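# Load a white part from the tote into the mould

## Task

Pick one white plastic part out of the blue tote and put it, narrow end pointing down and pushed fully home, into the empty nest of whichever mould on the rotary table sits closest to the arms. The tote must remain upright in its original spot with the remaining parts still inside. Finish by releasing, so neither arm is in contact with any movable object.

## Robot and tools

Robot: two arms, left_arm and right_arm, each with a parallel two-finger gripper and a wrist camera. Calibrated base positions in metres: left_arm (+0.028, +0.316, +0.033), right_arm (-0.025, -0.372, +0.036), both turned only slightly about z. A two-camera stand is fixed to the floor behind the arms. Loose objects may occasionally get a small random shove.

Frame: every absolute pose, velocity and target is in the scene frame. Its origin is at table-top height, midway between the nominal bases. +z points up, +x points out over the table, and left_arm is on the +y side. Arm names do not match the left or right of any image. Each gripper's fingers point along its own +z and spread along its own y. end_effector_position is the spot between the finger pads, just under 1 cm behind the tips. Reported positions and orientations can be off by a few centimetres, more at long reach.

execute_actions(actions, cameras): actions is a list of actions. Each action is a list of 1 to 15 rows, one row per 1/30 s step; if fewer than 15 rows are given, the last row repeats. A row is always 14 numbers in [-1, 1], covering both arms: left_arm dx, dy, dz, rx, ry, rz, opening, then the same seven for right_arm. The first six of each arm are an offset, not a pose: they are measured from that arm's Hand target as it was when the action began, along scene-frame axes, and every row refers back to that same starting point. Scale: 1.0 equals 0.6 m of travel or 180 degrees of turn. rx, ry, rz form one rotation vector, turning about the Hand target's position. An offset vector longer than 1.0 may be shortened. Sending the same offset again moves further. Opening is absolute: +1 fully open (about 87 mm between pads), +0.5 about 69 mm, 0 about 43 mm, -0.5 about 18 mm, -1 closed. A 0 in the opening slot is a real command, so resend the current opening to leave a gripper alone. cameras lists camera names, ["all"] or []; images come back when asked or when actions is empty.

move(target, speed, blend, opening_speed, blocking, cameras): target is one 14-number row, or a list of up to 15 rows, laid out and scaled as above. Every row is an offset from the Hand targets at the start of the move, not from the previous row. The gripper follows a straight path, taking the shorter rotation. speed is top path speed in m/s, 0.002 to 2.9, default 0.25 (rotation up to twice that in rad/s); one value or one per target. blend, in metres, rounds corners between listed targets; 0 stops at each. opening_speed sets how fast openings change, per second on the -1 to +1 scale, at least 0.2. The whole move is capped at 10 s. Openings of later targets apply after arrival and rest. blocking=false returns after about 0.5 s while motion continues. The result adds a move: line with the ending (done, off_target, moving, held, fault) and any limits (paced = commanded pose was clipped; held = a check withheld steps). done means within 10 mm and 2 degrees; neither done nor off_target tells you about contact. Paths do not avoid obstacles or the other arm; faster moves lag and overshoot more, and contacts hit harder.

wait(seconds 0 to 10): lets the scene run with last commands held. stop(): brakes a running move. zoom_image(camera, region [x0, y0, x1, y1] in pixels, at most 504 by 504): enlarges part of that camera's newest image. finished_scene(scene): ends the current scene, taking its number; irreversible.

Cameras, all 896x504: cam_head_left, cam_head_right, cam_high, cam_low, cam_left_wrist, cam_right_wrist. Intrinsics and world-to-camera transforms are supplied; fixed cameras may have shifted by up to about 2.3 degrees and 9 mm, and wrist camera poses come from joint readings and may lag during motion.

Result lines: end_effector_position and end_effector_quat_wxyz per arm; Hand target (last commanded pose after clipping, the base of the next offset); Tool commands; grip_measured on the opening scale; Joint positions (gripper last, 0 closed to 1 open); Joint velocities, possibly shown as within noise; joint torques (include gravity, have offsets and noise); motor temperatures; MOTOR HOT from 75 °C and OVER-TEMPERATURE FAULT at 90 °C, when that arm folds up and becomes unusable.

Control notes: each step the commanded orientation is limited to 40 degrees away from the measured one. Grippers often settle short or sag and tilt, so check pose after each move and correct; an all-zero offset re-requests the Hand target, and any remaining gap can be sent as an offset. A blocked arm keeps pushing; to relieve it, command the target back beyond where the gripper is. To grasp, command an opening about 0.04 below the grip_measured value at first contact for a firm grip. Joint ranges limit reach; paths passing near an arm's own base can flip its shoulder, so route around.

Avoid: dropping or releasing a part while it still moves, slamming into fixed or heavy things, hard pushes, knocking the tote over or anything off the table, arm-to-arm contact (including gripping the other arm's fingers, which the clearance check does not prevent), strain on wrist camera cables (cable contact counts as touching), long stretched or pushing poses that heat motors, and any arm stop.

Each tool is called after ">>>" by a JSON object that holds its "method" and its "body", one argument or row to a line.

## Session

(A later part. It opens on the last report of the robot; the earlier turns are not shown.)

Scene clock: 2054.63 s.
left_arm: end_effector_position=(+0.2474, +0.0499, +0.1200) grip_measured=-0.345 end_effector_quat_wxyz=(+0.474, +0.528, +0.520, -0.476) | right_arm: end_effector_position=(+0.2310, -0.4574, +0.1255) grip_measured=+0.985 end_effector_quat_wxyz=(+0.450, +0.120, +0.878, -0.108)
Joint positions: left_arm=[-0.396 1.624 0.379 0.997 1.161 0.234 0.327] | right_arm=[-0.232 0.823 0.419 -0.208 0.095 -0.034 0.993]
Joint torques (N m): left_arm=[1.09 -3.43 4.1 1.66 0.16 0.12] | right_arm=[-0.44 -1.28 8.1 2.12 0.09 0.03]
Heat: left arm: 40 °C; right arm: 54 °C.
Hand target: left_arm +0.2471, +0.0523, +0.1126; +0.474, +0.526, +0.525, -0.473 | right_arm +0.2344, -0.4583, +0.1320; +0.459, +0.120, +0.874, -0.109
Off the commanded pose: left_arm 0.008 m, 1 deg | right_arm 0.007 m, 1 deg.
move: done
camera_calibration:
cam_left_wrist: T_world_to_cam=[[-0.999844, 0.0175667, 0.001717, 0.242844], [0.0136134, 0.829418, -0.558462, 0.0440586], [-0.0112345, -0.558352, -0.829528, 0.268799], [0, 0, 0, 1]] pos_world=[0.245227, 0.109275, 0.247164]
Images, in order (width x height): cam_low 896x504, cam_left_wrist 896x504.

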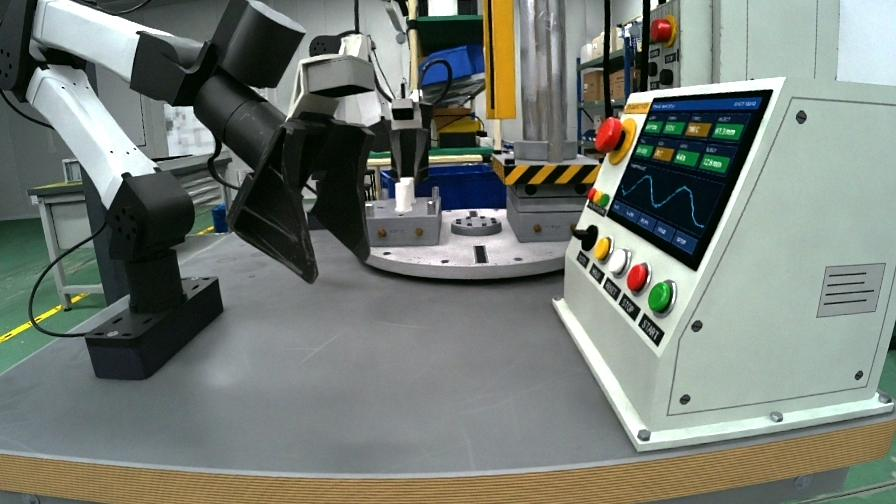

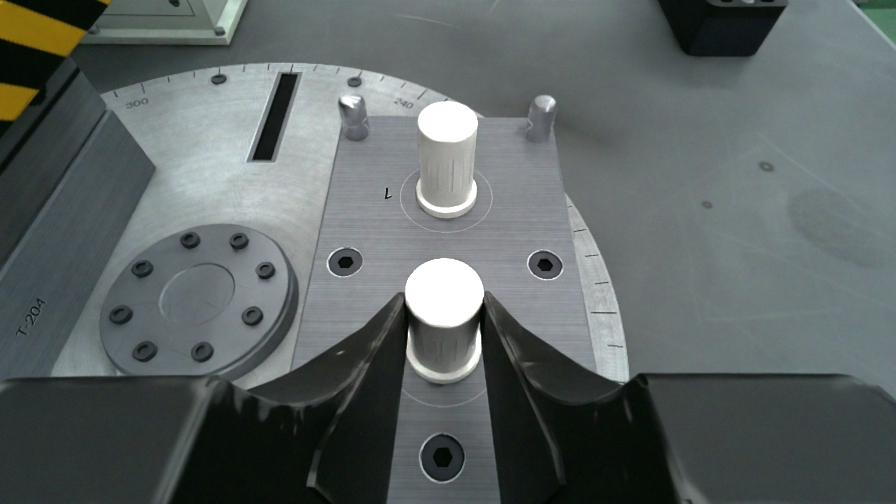

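>>> {"method": "move", "body": {
  "target": [0.0,0.0015,-0.006,0,0,0,-0.42,0,0,0,0,0,0,1],
  "speed": 0.015,
  "cameras": ["cam_left_wrist","cam_low","cam_high"]
}}

>>> {"method": "zoom_image", "body": {
  "camera": "cam_low",
  "region": [390, 170, 430, 215]
}}

>>> {"method": "zoom_image", "body": {
  "camera": "cam_left_wrist",
  "region": [395, 330, 495, 430]
}}

>>> {"method": "zoom_image", "body": {
  "camera": "cam_high",
  "region": [395, 245, 465, 295]
}}

Scene clock: 2099.50 s.
left_arm: end_effector_position=(+0.2465, +0.0496, +0.1199) grip_measured=-0.345 end_effector_quat_wxyz=(+0.478, +0.530, +0.513, -0.477) | right_arm: end_effector_position=(+0.2310, -0.4574, +0.1255) grip_measured=+0.985 end_effector_quat_wxyz=(+0.450, +0.120, +0.878, -0.108)
Joint positions: left_arm=[-0.396 1.638 0.373 1.035 1.169 0.229 0.327] | right_arm=[-0.232 0.823 0.419 -0.208 0.095 -0.034 0.993]
Joint torques (N m): left_arm=[1.35 -3.03 3.99 1.52 0.11 0.16] | right_arm=[-0.38 -1.29 8.2 2.14 0.09 0]
Heat: left arm: 40 °C; right arm: 54 °C.
Hand target: left_arm +0.2471, +0.0533, +0.1090; +0.473, +0.526, +0.525, -0.473 | right_arm +0.2344, -0.4583, +0.1320; +0.459, +0.120, +0.874, -0.109
Off the commanded pose: left_arm 0.012 m, 2 deg | right_arm 0.007 m, 1 deg.
move: off_target (left_arm)
camera_calibration:
cam_left_wrist: T_world_to_cam=[[-0.99965, 0.0244882, -0.00999581, 0.243028], [0.0258486, 0.824368, -0.565463, 0.0423241], [-0.00560698, -0.565524, -0.824713, 0.266802], [0, 0, 0, 1]] pos_world=[0.243345, 0.110041, 0.246397]
Images, in order (width x height): cam_high 896x504, cam_low 896x504, cam_left_wrist 896x504.

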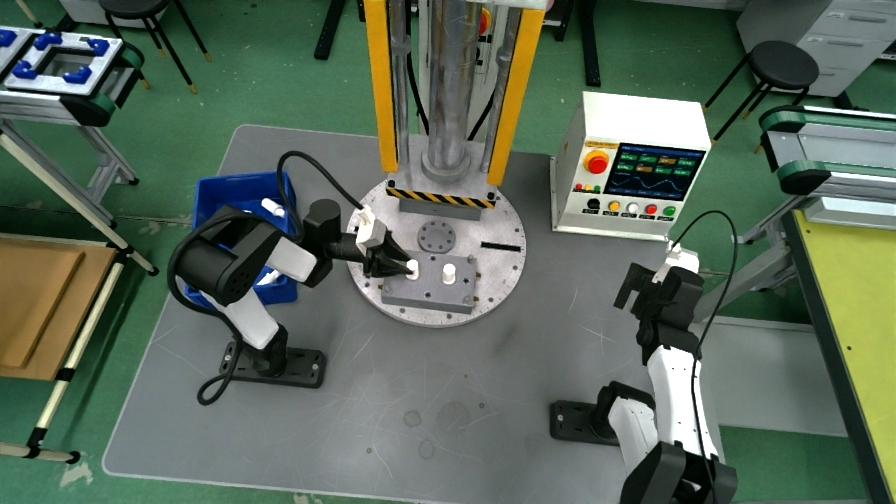

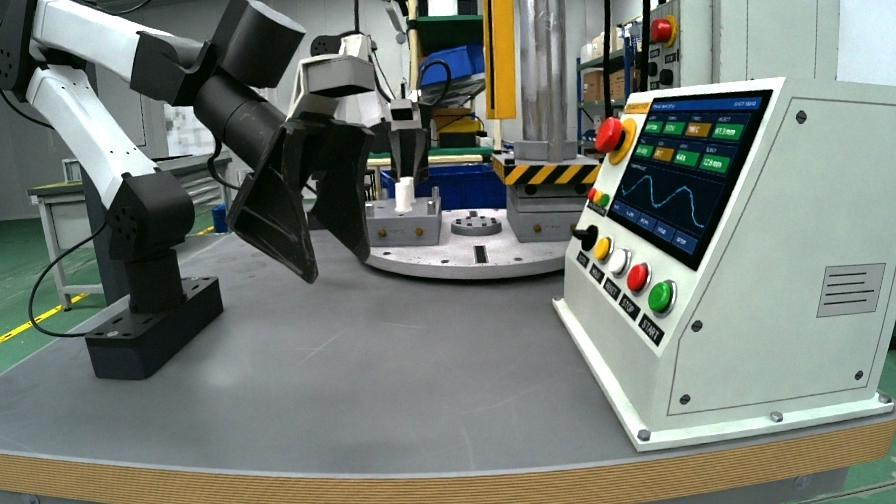

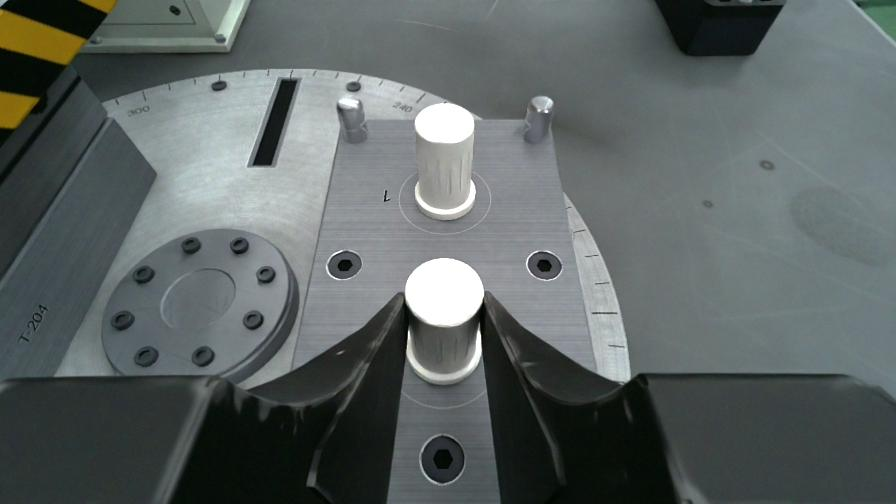

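Scaled by 11.200 from the camera's 896x504 image, which has a finer 1280x720 frame.

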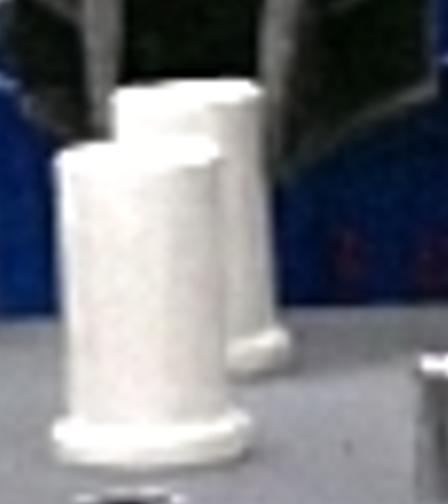

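Scaled by 5.040 from the camera's 896x504 image, which has a finer 1280x720 frame.

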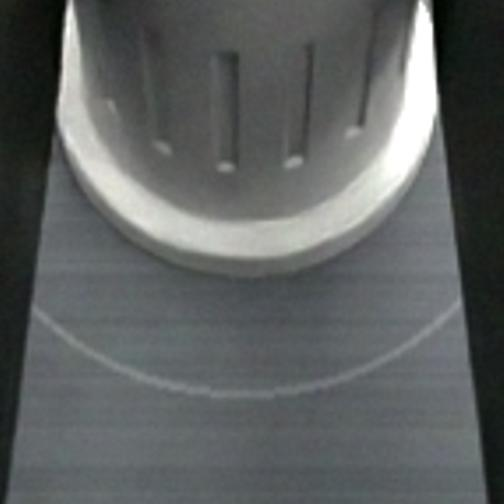

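Scaled by 7.200 from the camera's 896x504 image, which has a finer 1280x720 frame.

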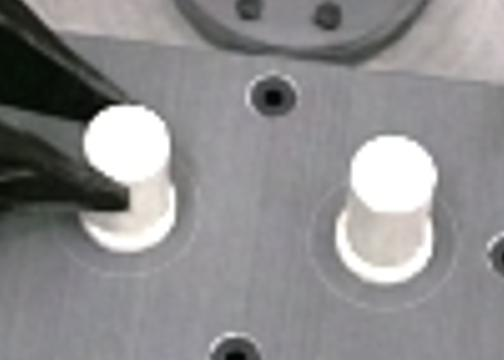

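>>> {"method": "move", "body": {
  "target": [0.0,-0.002,0.0105,0,0,0,-0.42,0,0,0,0,0,0,1],
  "speed": 0.015
}}

>>> {"method": "move", "body": {
  "target": [0.0,0,0.0,0,0,0,0.0,0,0,0,0,0,0,1],
  "speed": 0.02,
  "opening_speed": 0.25,
  "cameras": ["cam_left_wrist","cam_high","cam_low"]
}}

>>> {"method": "zoom_image", "body": {
  "camera": "cam_high",
  "region": [395, 245, 465, 295]
}}

>>> {"method": "zoom_image", "body": {
  "camera": "cam_left_wrist",
  "region": [300, 150, 600, 450]
}}

Scene clock: 2108.87 s.
left_arm: end_effector_position=(+0.2464, +0.0496, +0.1198) grip_measured=-0.345 end_effector_quat_wxyz=(+0.477, +0.530, +0.514, -0.477) | right_arm: end_effector_position=(+0.2310, -0.4574, +0.1255) grip_measured=+0.985 end_effector_quat_wxyz=(+0.450, +0.120, +0.878, -0.108)
Joint positions: left_arm=[-0.396 1.638 0.373 1.035 1.169 0.228 0.327] | right_arm=[-0.232 0.823 0.419 -0.208 0.095 -0.034 0.993]
Joint torques (N m): left_arm=[1.01 -5.26 4.82 1.19 0.06 0.12] | right_arm=[-0.28 -1.29 8.14 2.11 0.09 0.04]
Heat: left arm: 39 °C; right arm: 54 °C.
Hand target: left_arm +0.2471, +0.0521, +0.1153; +0.473, +0.526, +0.525, -0.473 | right_arm +0.2344, -0.4583, +0.1320; +0.459, +0.120, +0.874, -0.109
Off the commanded pose: left_arm 0.005 m, 2 deg | right_arm 0.007 m, 1 deg.
move: done

Scene clock: 2110.77 s.
left_arm: end_effector_position=(+0.2447, +0.0504, +0.1160) grip_measured=+0.000 end_effector_quat_wxyz=(+0.468, +0.526, +0.523, -0.481) | right_arm: end_effector_position=(+0.2310, -0.4574, +0.1255) grip_measured=+0.985 end_effector_quat_wxyz=(+0.450, +0.120, +0.878, -0.108)
Joint positions: left_arm=[-0.396 1.638 0.373 1.008 1.168 0.228 0.5] | right_arm=[-0.232 0.823 0.419 -0.208 0.095 -0.034 0.993]
Joint torques (N m): left_arm=[0.99 -5.3 4.9 1.45 0.1 0.13] | right_arm=[-0.32 -1.36 8.09 2.15 0.1 0]
Heat: left arm: 39 °C; right arm: 54 °C.
Hand target: left_arm +0.2471, +0.0521, +0.1153; +0.473, +0.526, +0.525, -0.473 | right_arm +0.2344, -0.4583, +0.1320; +0.459, +0.120, +0.874, -0.109
Off the commanded pose: left_arm 0.003 m, 1 deg | right_arm 0.007 m, 1 deg.
move: done
camera_calibration:
cam_left_wrist: T_world_to_cam=[[-0.999583, 0.0232126, 0.0172003, 0.238011], [0.00971456, 0.830743, -0.556572, 0.0420567], [-0.0272085, -0.556173, -0.830621, 0.269612], [0, 0, 0, 1]] pos_world=[0.244839, 0.109487, 0.243259]
Images, in order (width x height): cam_high 896x504, cam_low 896x504, cam_left_wrist 896x504.

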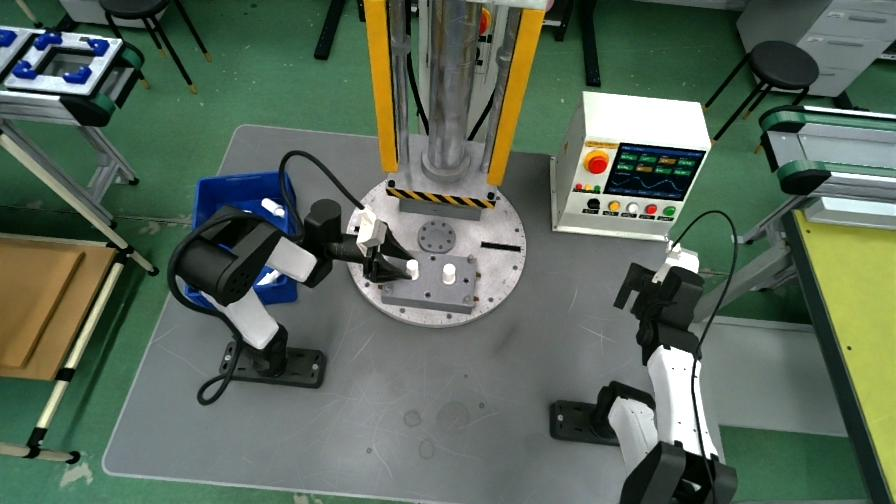

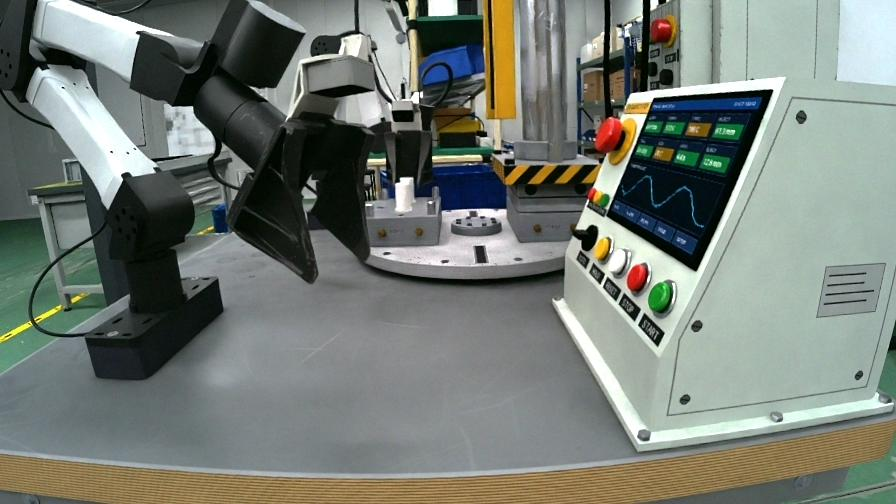

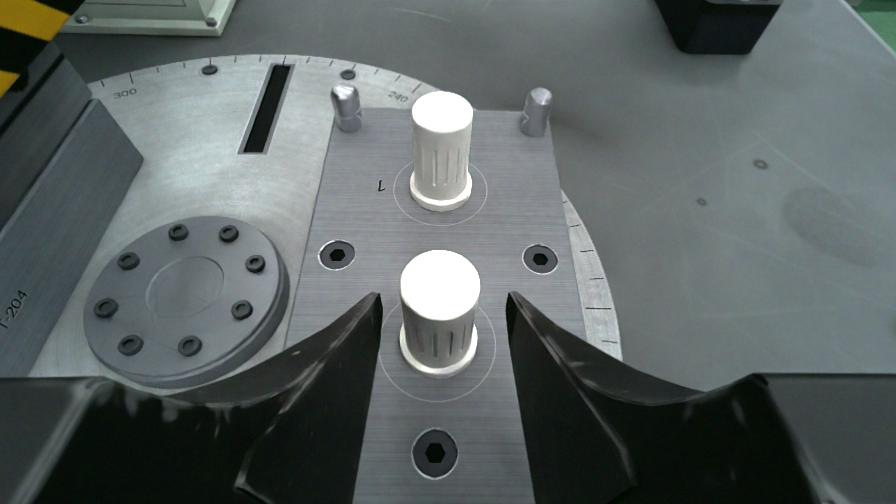

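Scaled by 7.200 from the camera's 896x504 image, which has a finer 1280x720 frame.

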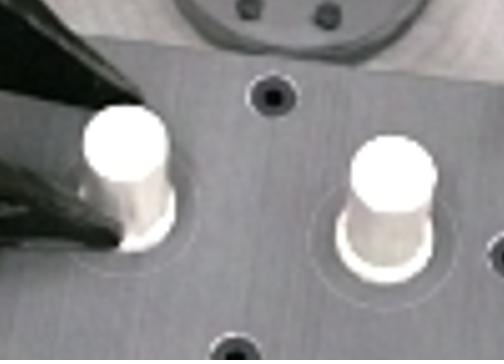

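Scaled by 1.680 from the camera's 896x504 image, which has a finer 1280x720 frame.

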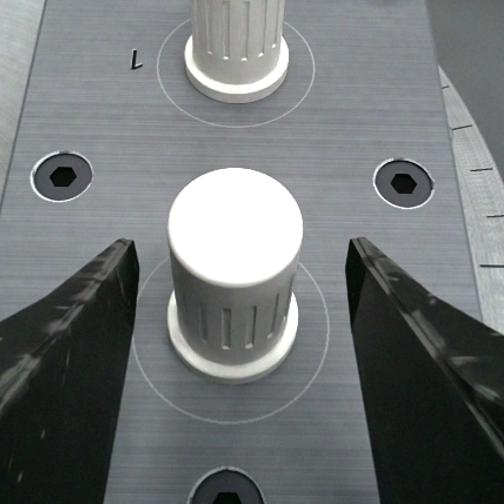

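>>> {"method": "move", "body": {
  "target": [
    [0.0017,0.0667,0.03,0,0,0,0.0,0,0,0,0,0,0,1],
    [0.0017,0.075,0.2,0,0,0,0.0,0,0,0,0,0,0,1]
  ],
  "speed": [0.05,0.1],
  "blend": [0.004,0],
  "cameras": ["cam_left_wrist","cam_high","cam_low"]
}}

>>> {"method": "zoom_image", "body": {
  "camera": "cam_high",
  "region": [380, 235, 490, 315]
}}

>>> {"method": "zoom_image", "body": {
  "camera": "cam_low",
  "region": [350, 160, 450, 250]
}}

Scene clock: 2131.83 s.
left_arm: end_effector_position=(+0.2444, +0.0964, +0.2229) grip_measured=+0.000 end_effector_quat_wxyz=(+0.459, +0.515, +0.542, -0.481) | right_arm: end_effector_position=(+0.2310, -0.4574, +0.1255) grip_measured=+0.985 end_effector_quat_wxyz=(+0.450, +0.120, +0.878, -0.108)
Joint positions: left_arm=[-0.214 1.167 0.645 0.045 1.315 0.415 0.5] | right_arm=[-0.232 0.823 0.419 -0.208 0.095 -0.034 0.993]
Joint torques (N m): left_arm=[1.32 -3.88 10.8 1.3 0.52 0.18] | right_arm=[-0.32 -1.25 8.06 2.14 0.09 0.02]
Heat: left arm: 39 °C; right arm: 54 °C.
Hand target: left_arm +0.2481, +0.0971, +0.2353; +0.473, +0.526, +0.525, -0.473 | right_arm +0.2344, -0.4583, +0.1320; +0.459, +0.120, +0.874, -0.109
Off the commanded pose: left_arm 0.013 m, 3 deg | right_arm 0.007 m, 1 deg.
move: off_target (left_arm)
camera_calibration:
cam_left_wrist: T_world_to_cam=[[-0.998411, -0.000475826, 0.0563428, 0.228073], [-0.0310067, 0.839575, -0.542358, 0.0693197], [-0.047046, -0.543243, -0.838256, 0.389214], [0, 0, 0, 1]] pos_world=[0.248171, 0.153347, 0.351007]
Images, in order (width x height): cam_high 896x504, cam_low 896x504, cam_left_wrist 896x504.

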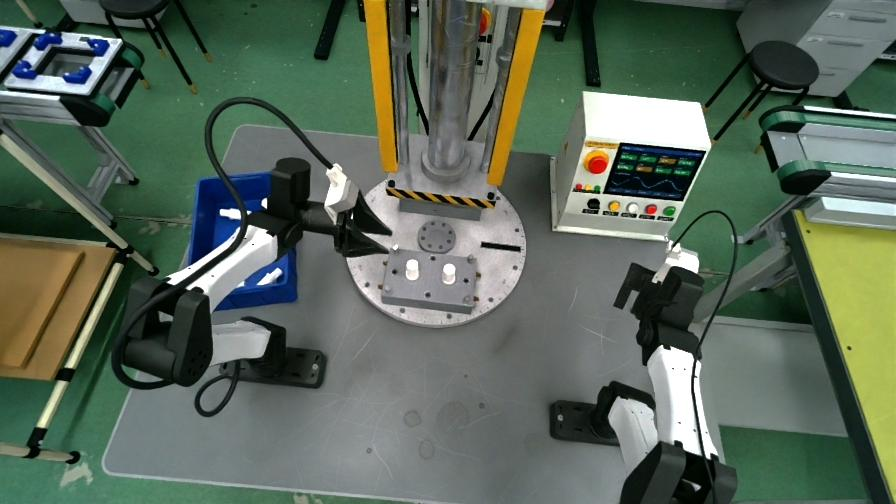

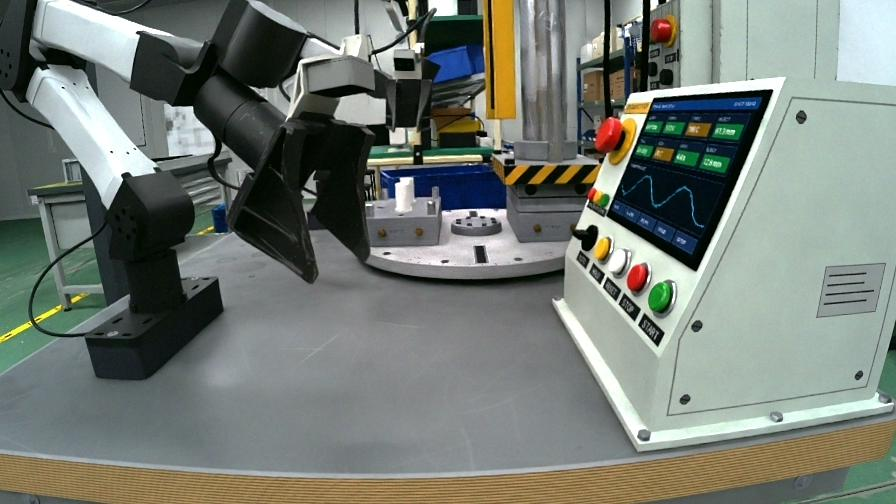

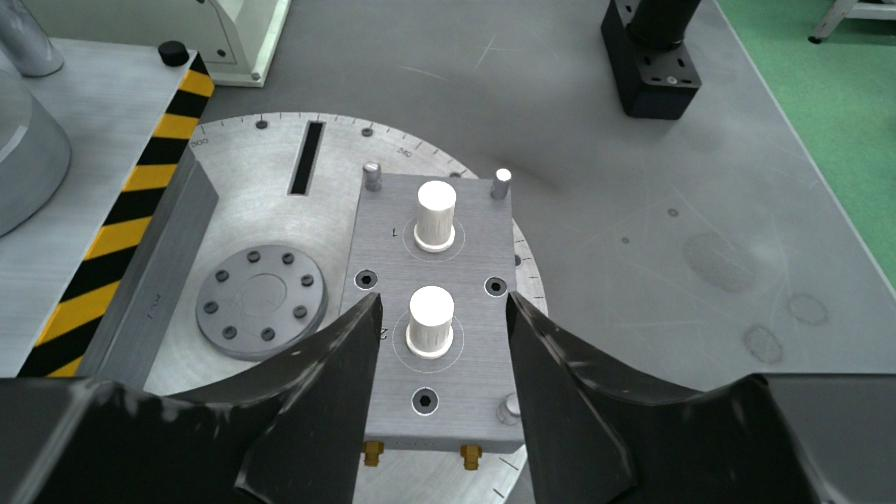

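Scaled by 4.582 from the camera's 896x504 image, which has a finer 1280x720 frame.

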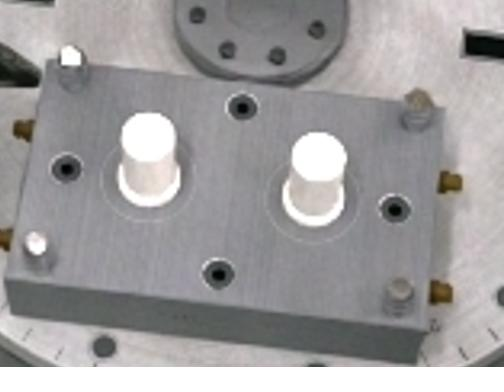

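Scaled by 5.040 from the camera's 896x504 image, which has a finer 1280x720 frame.

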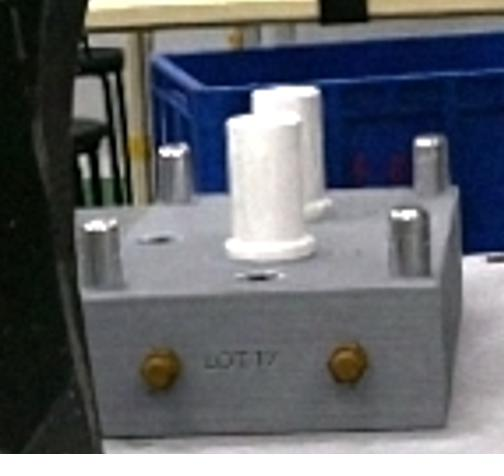

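>>> {"method": "finished_scene", "body": {
  "scene": 2
}}

The scene is finished: the task was done.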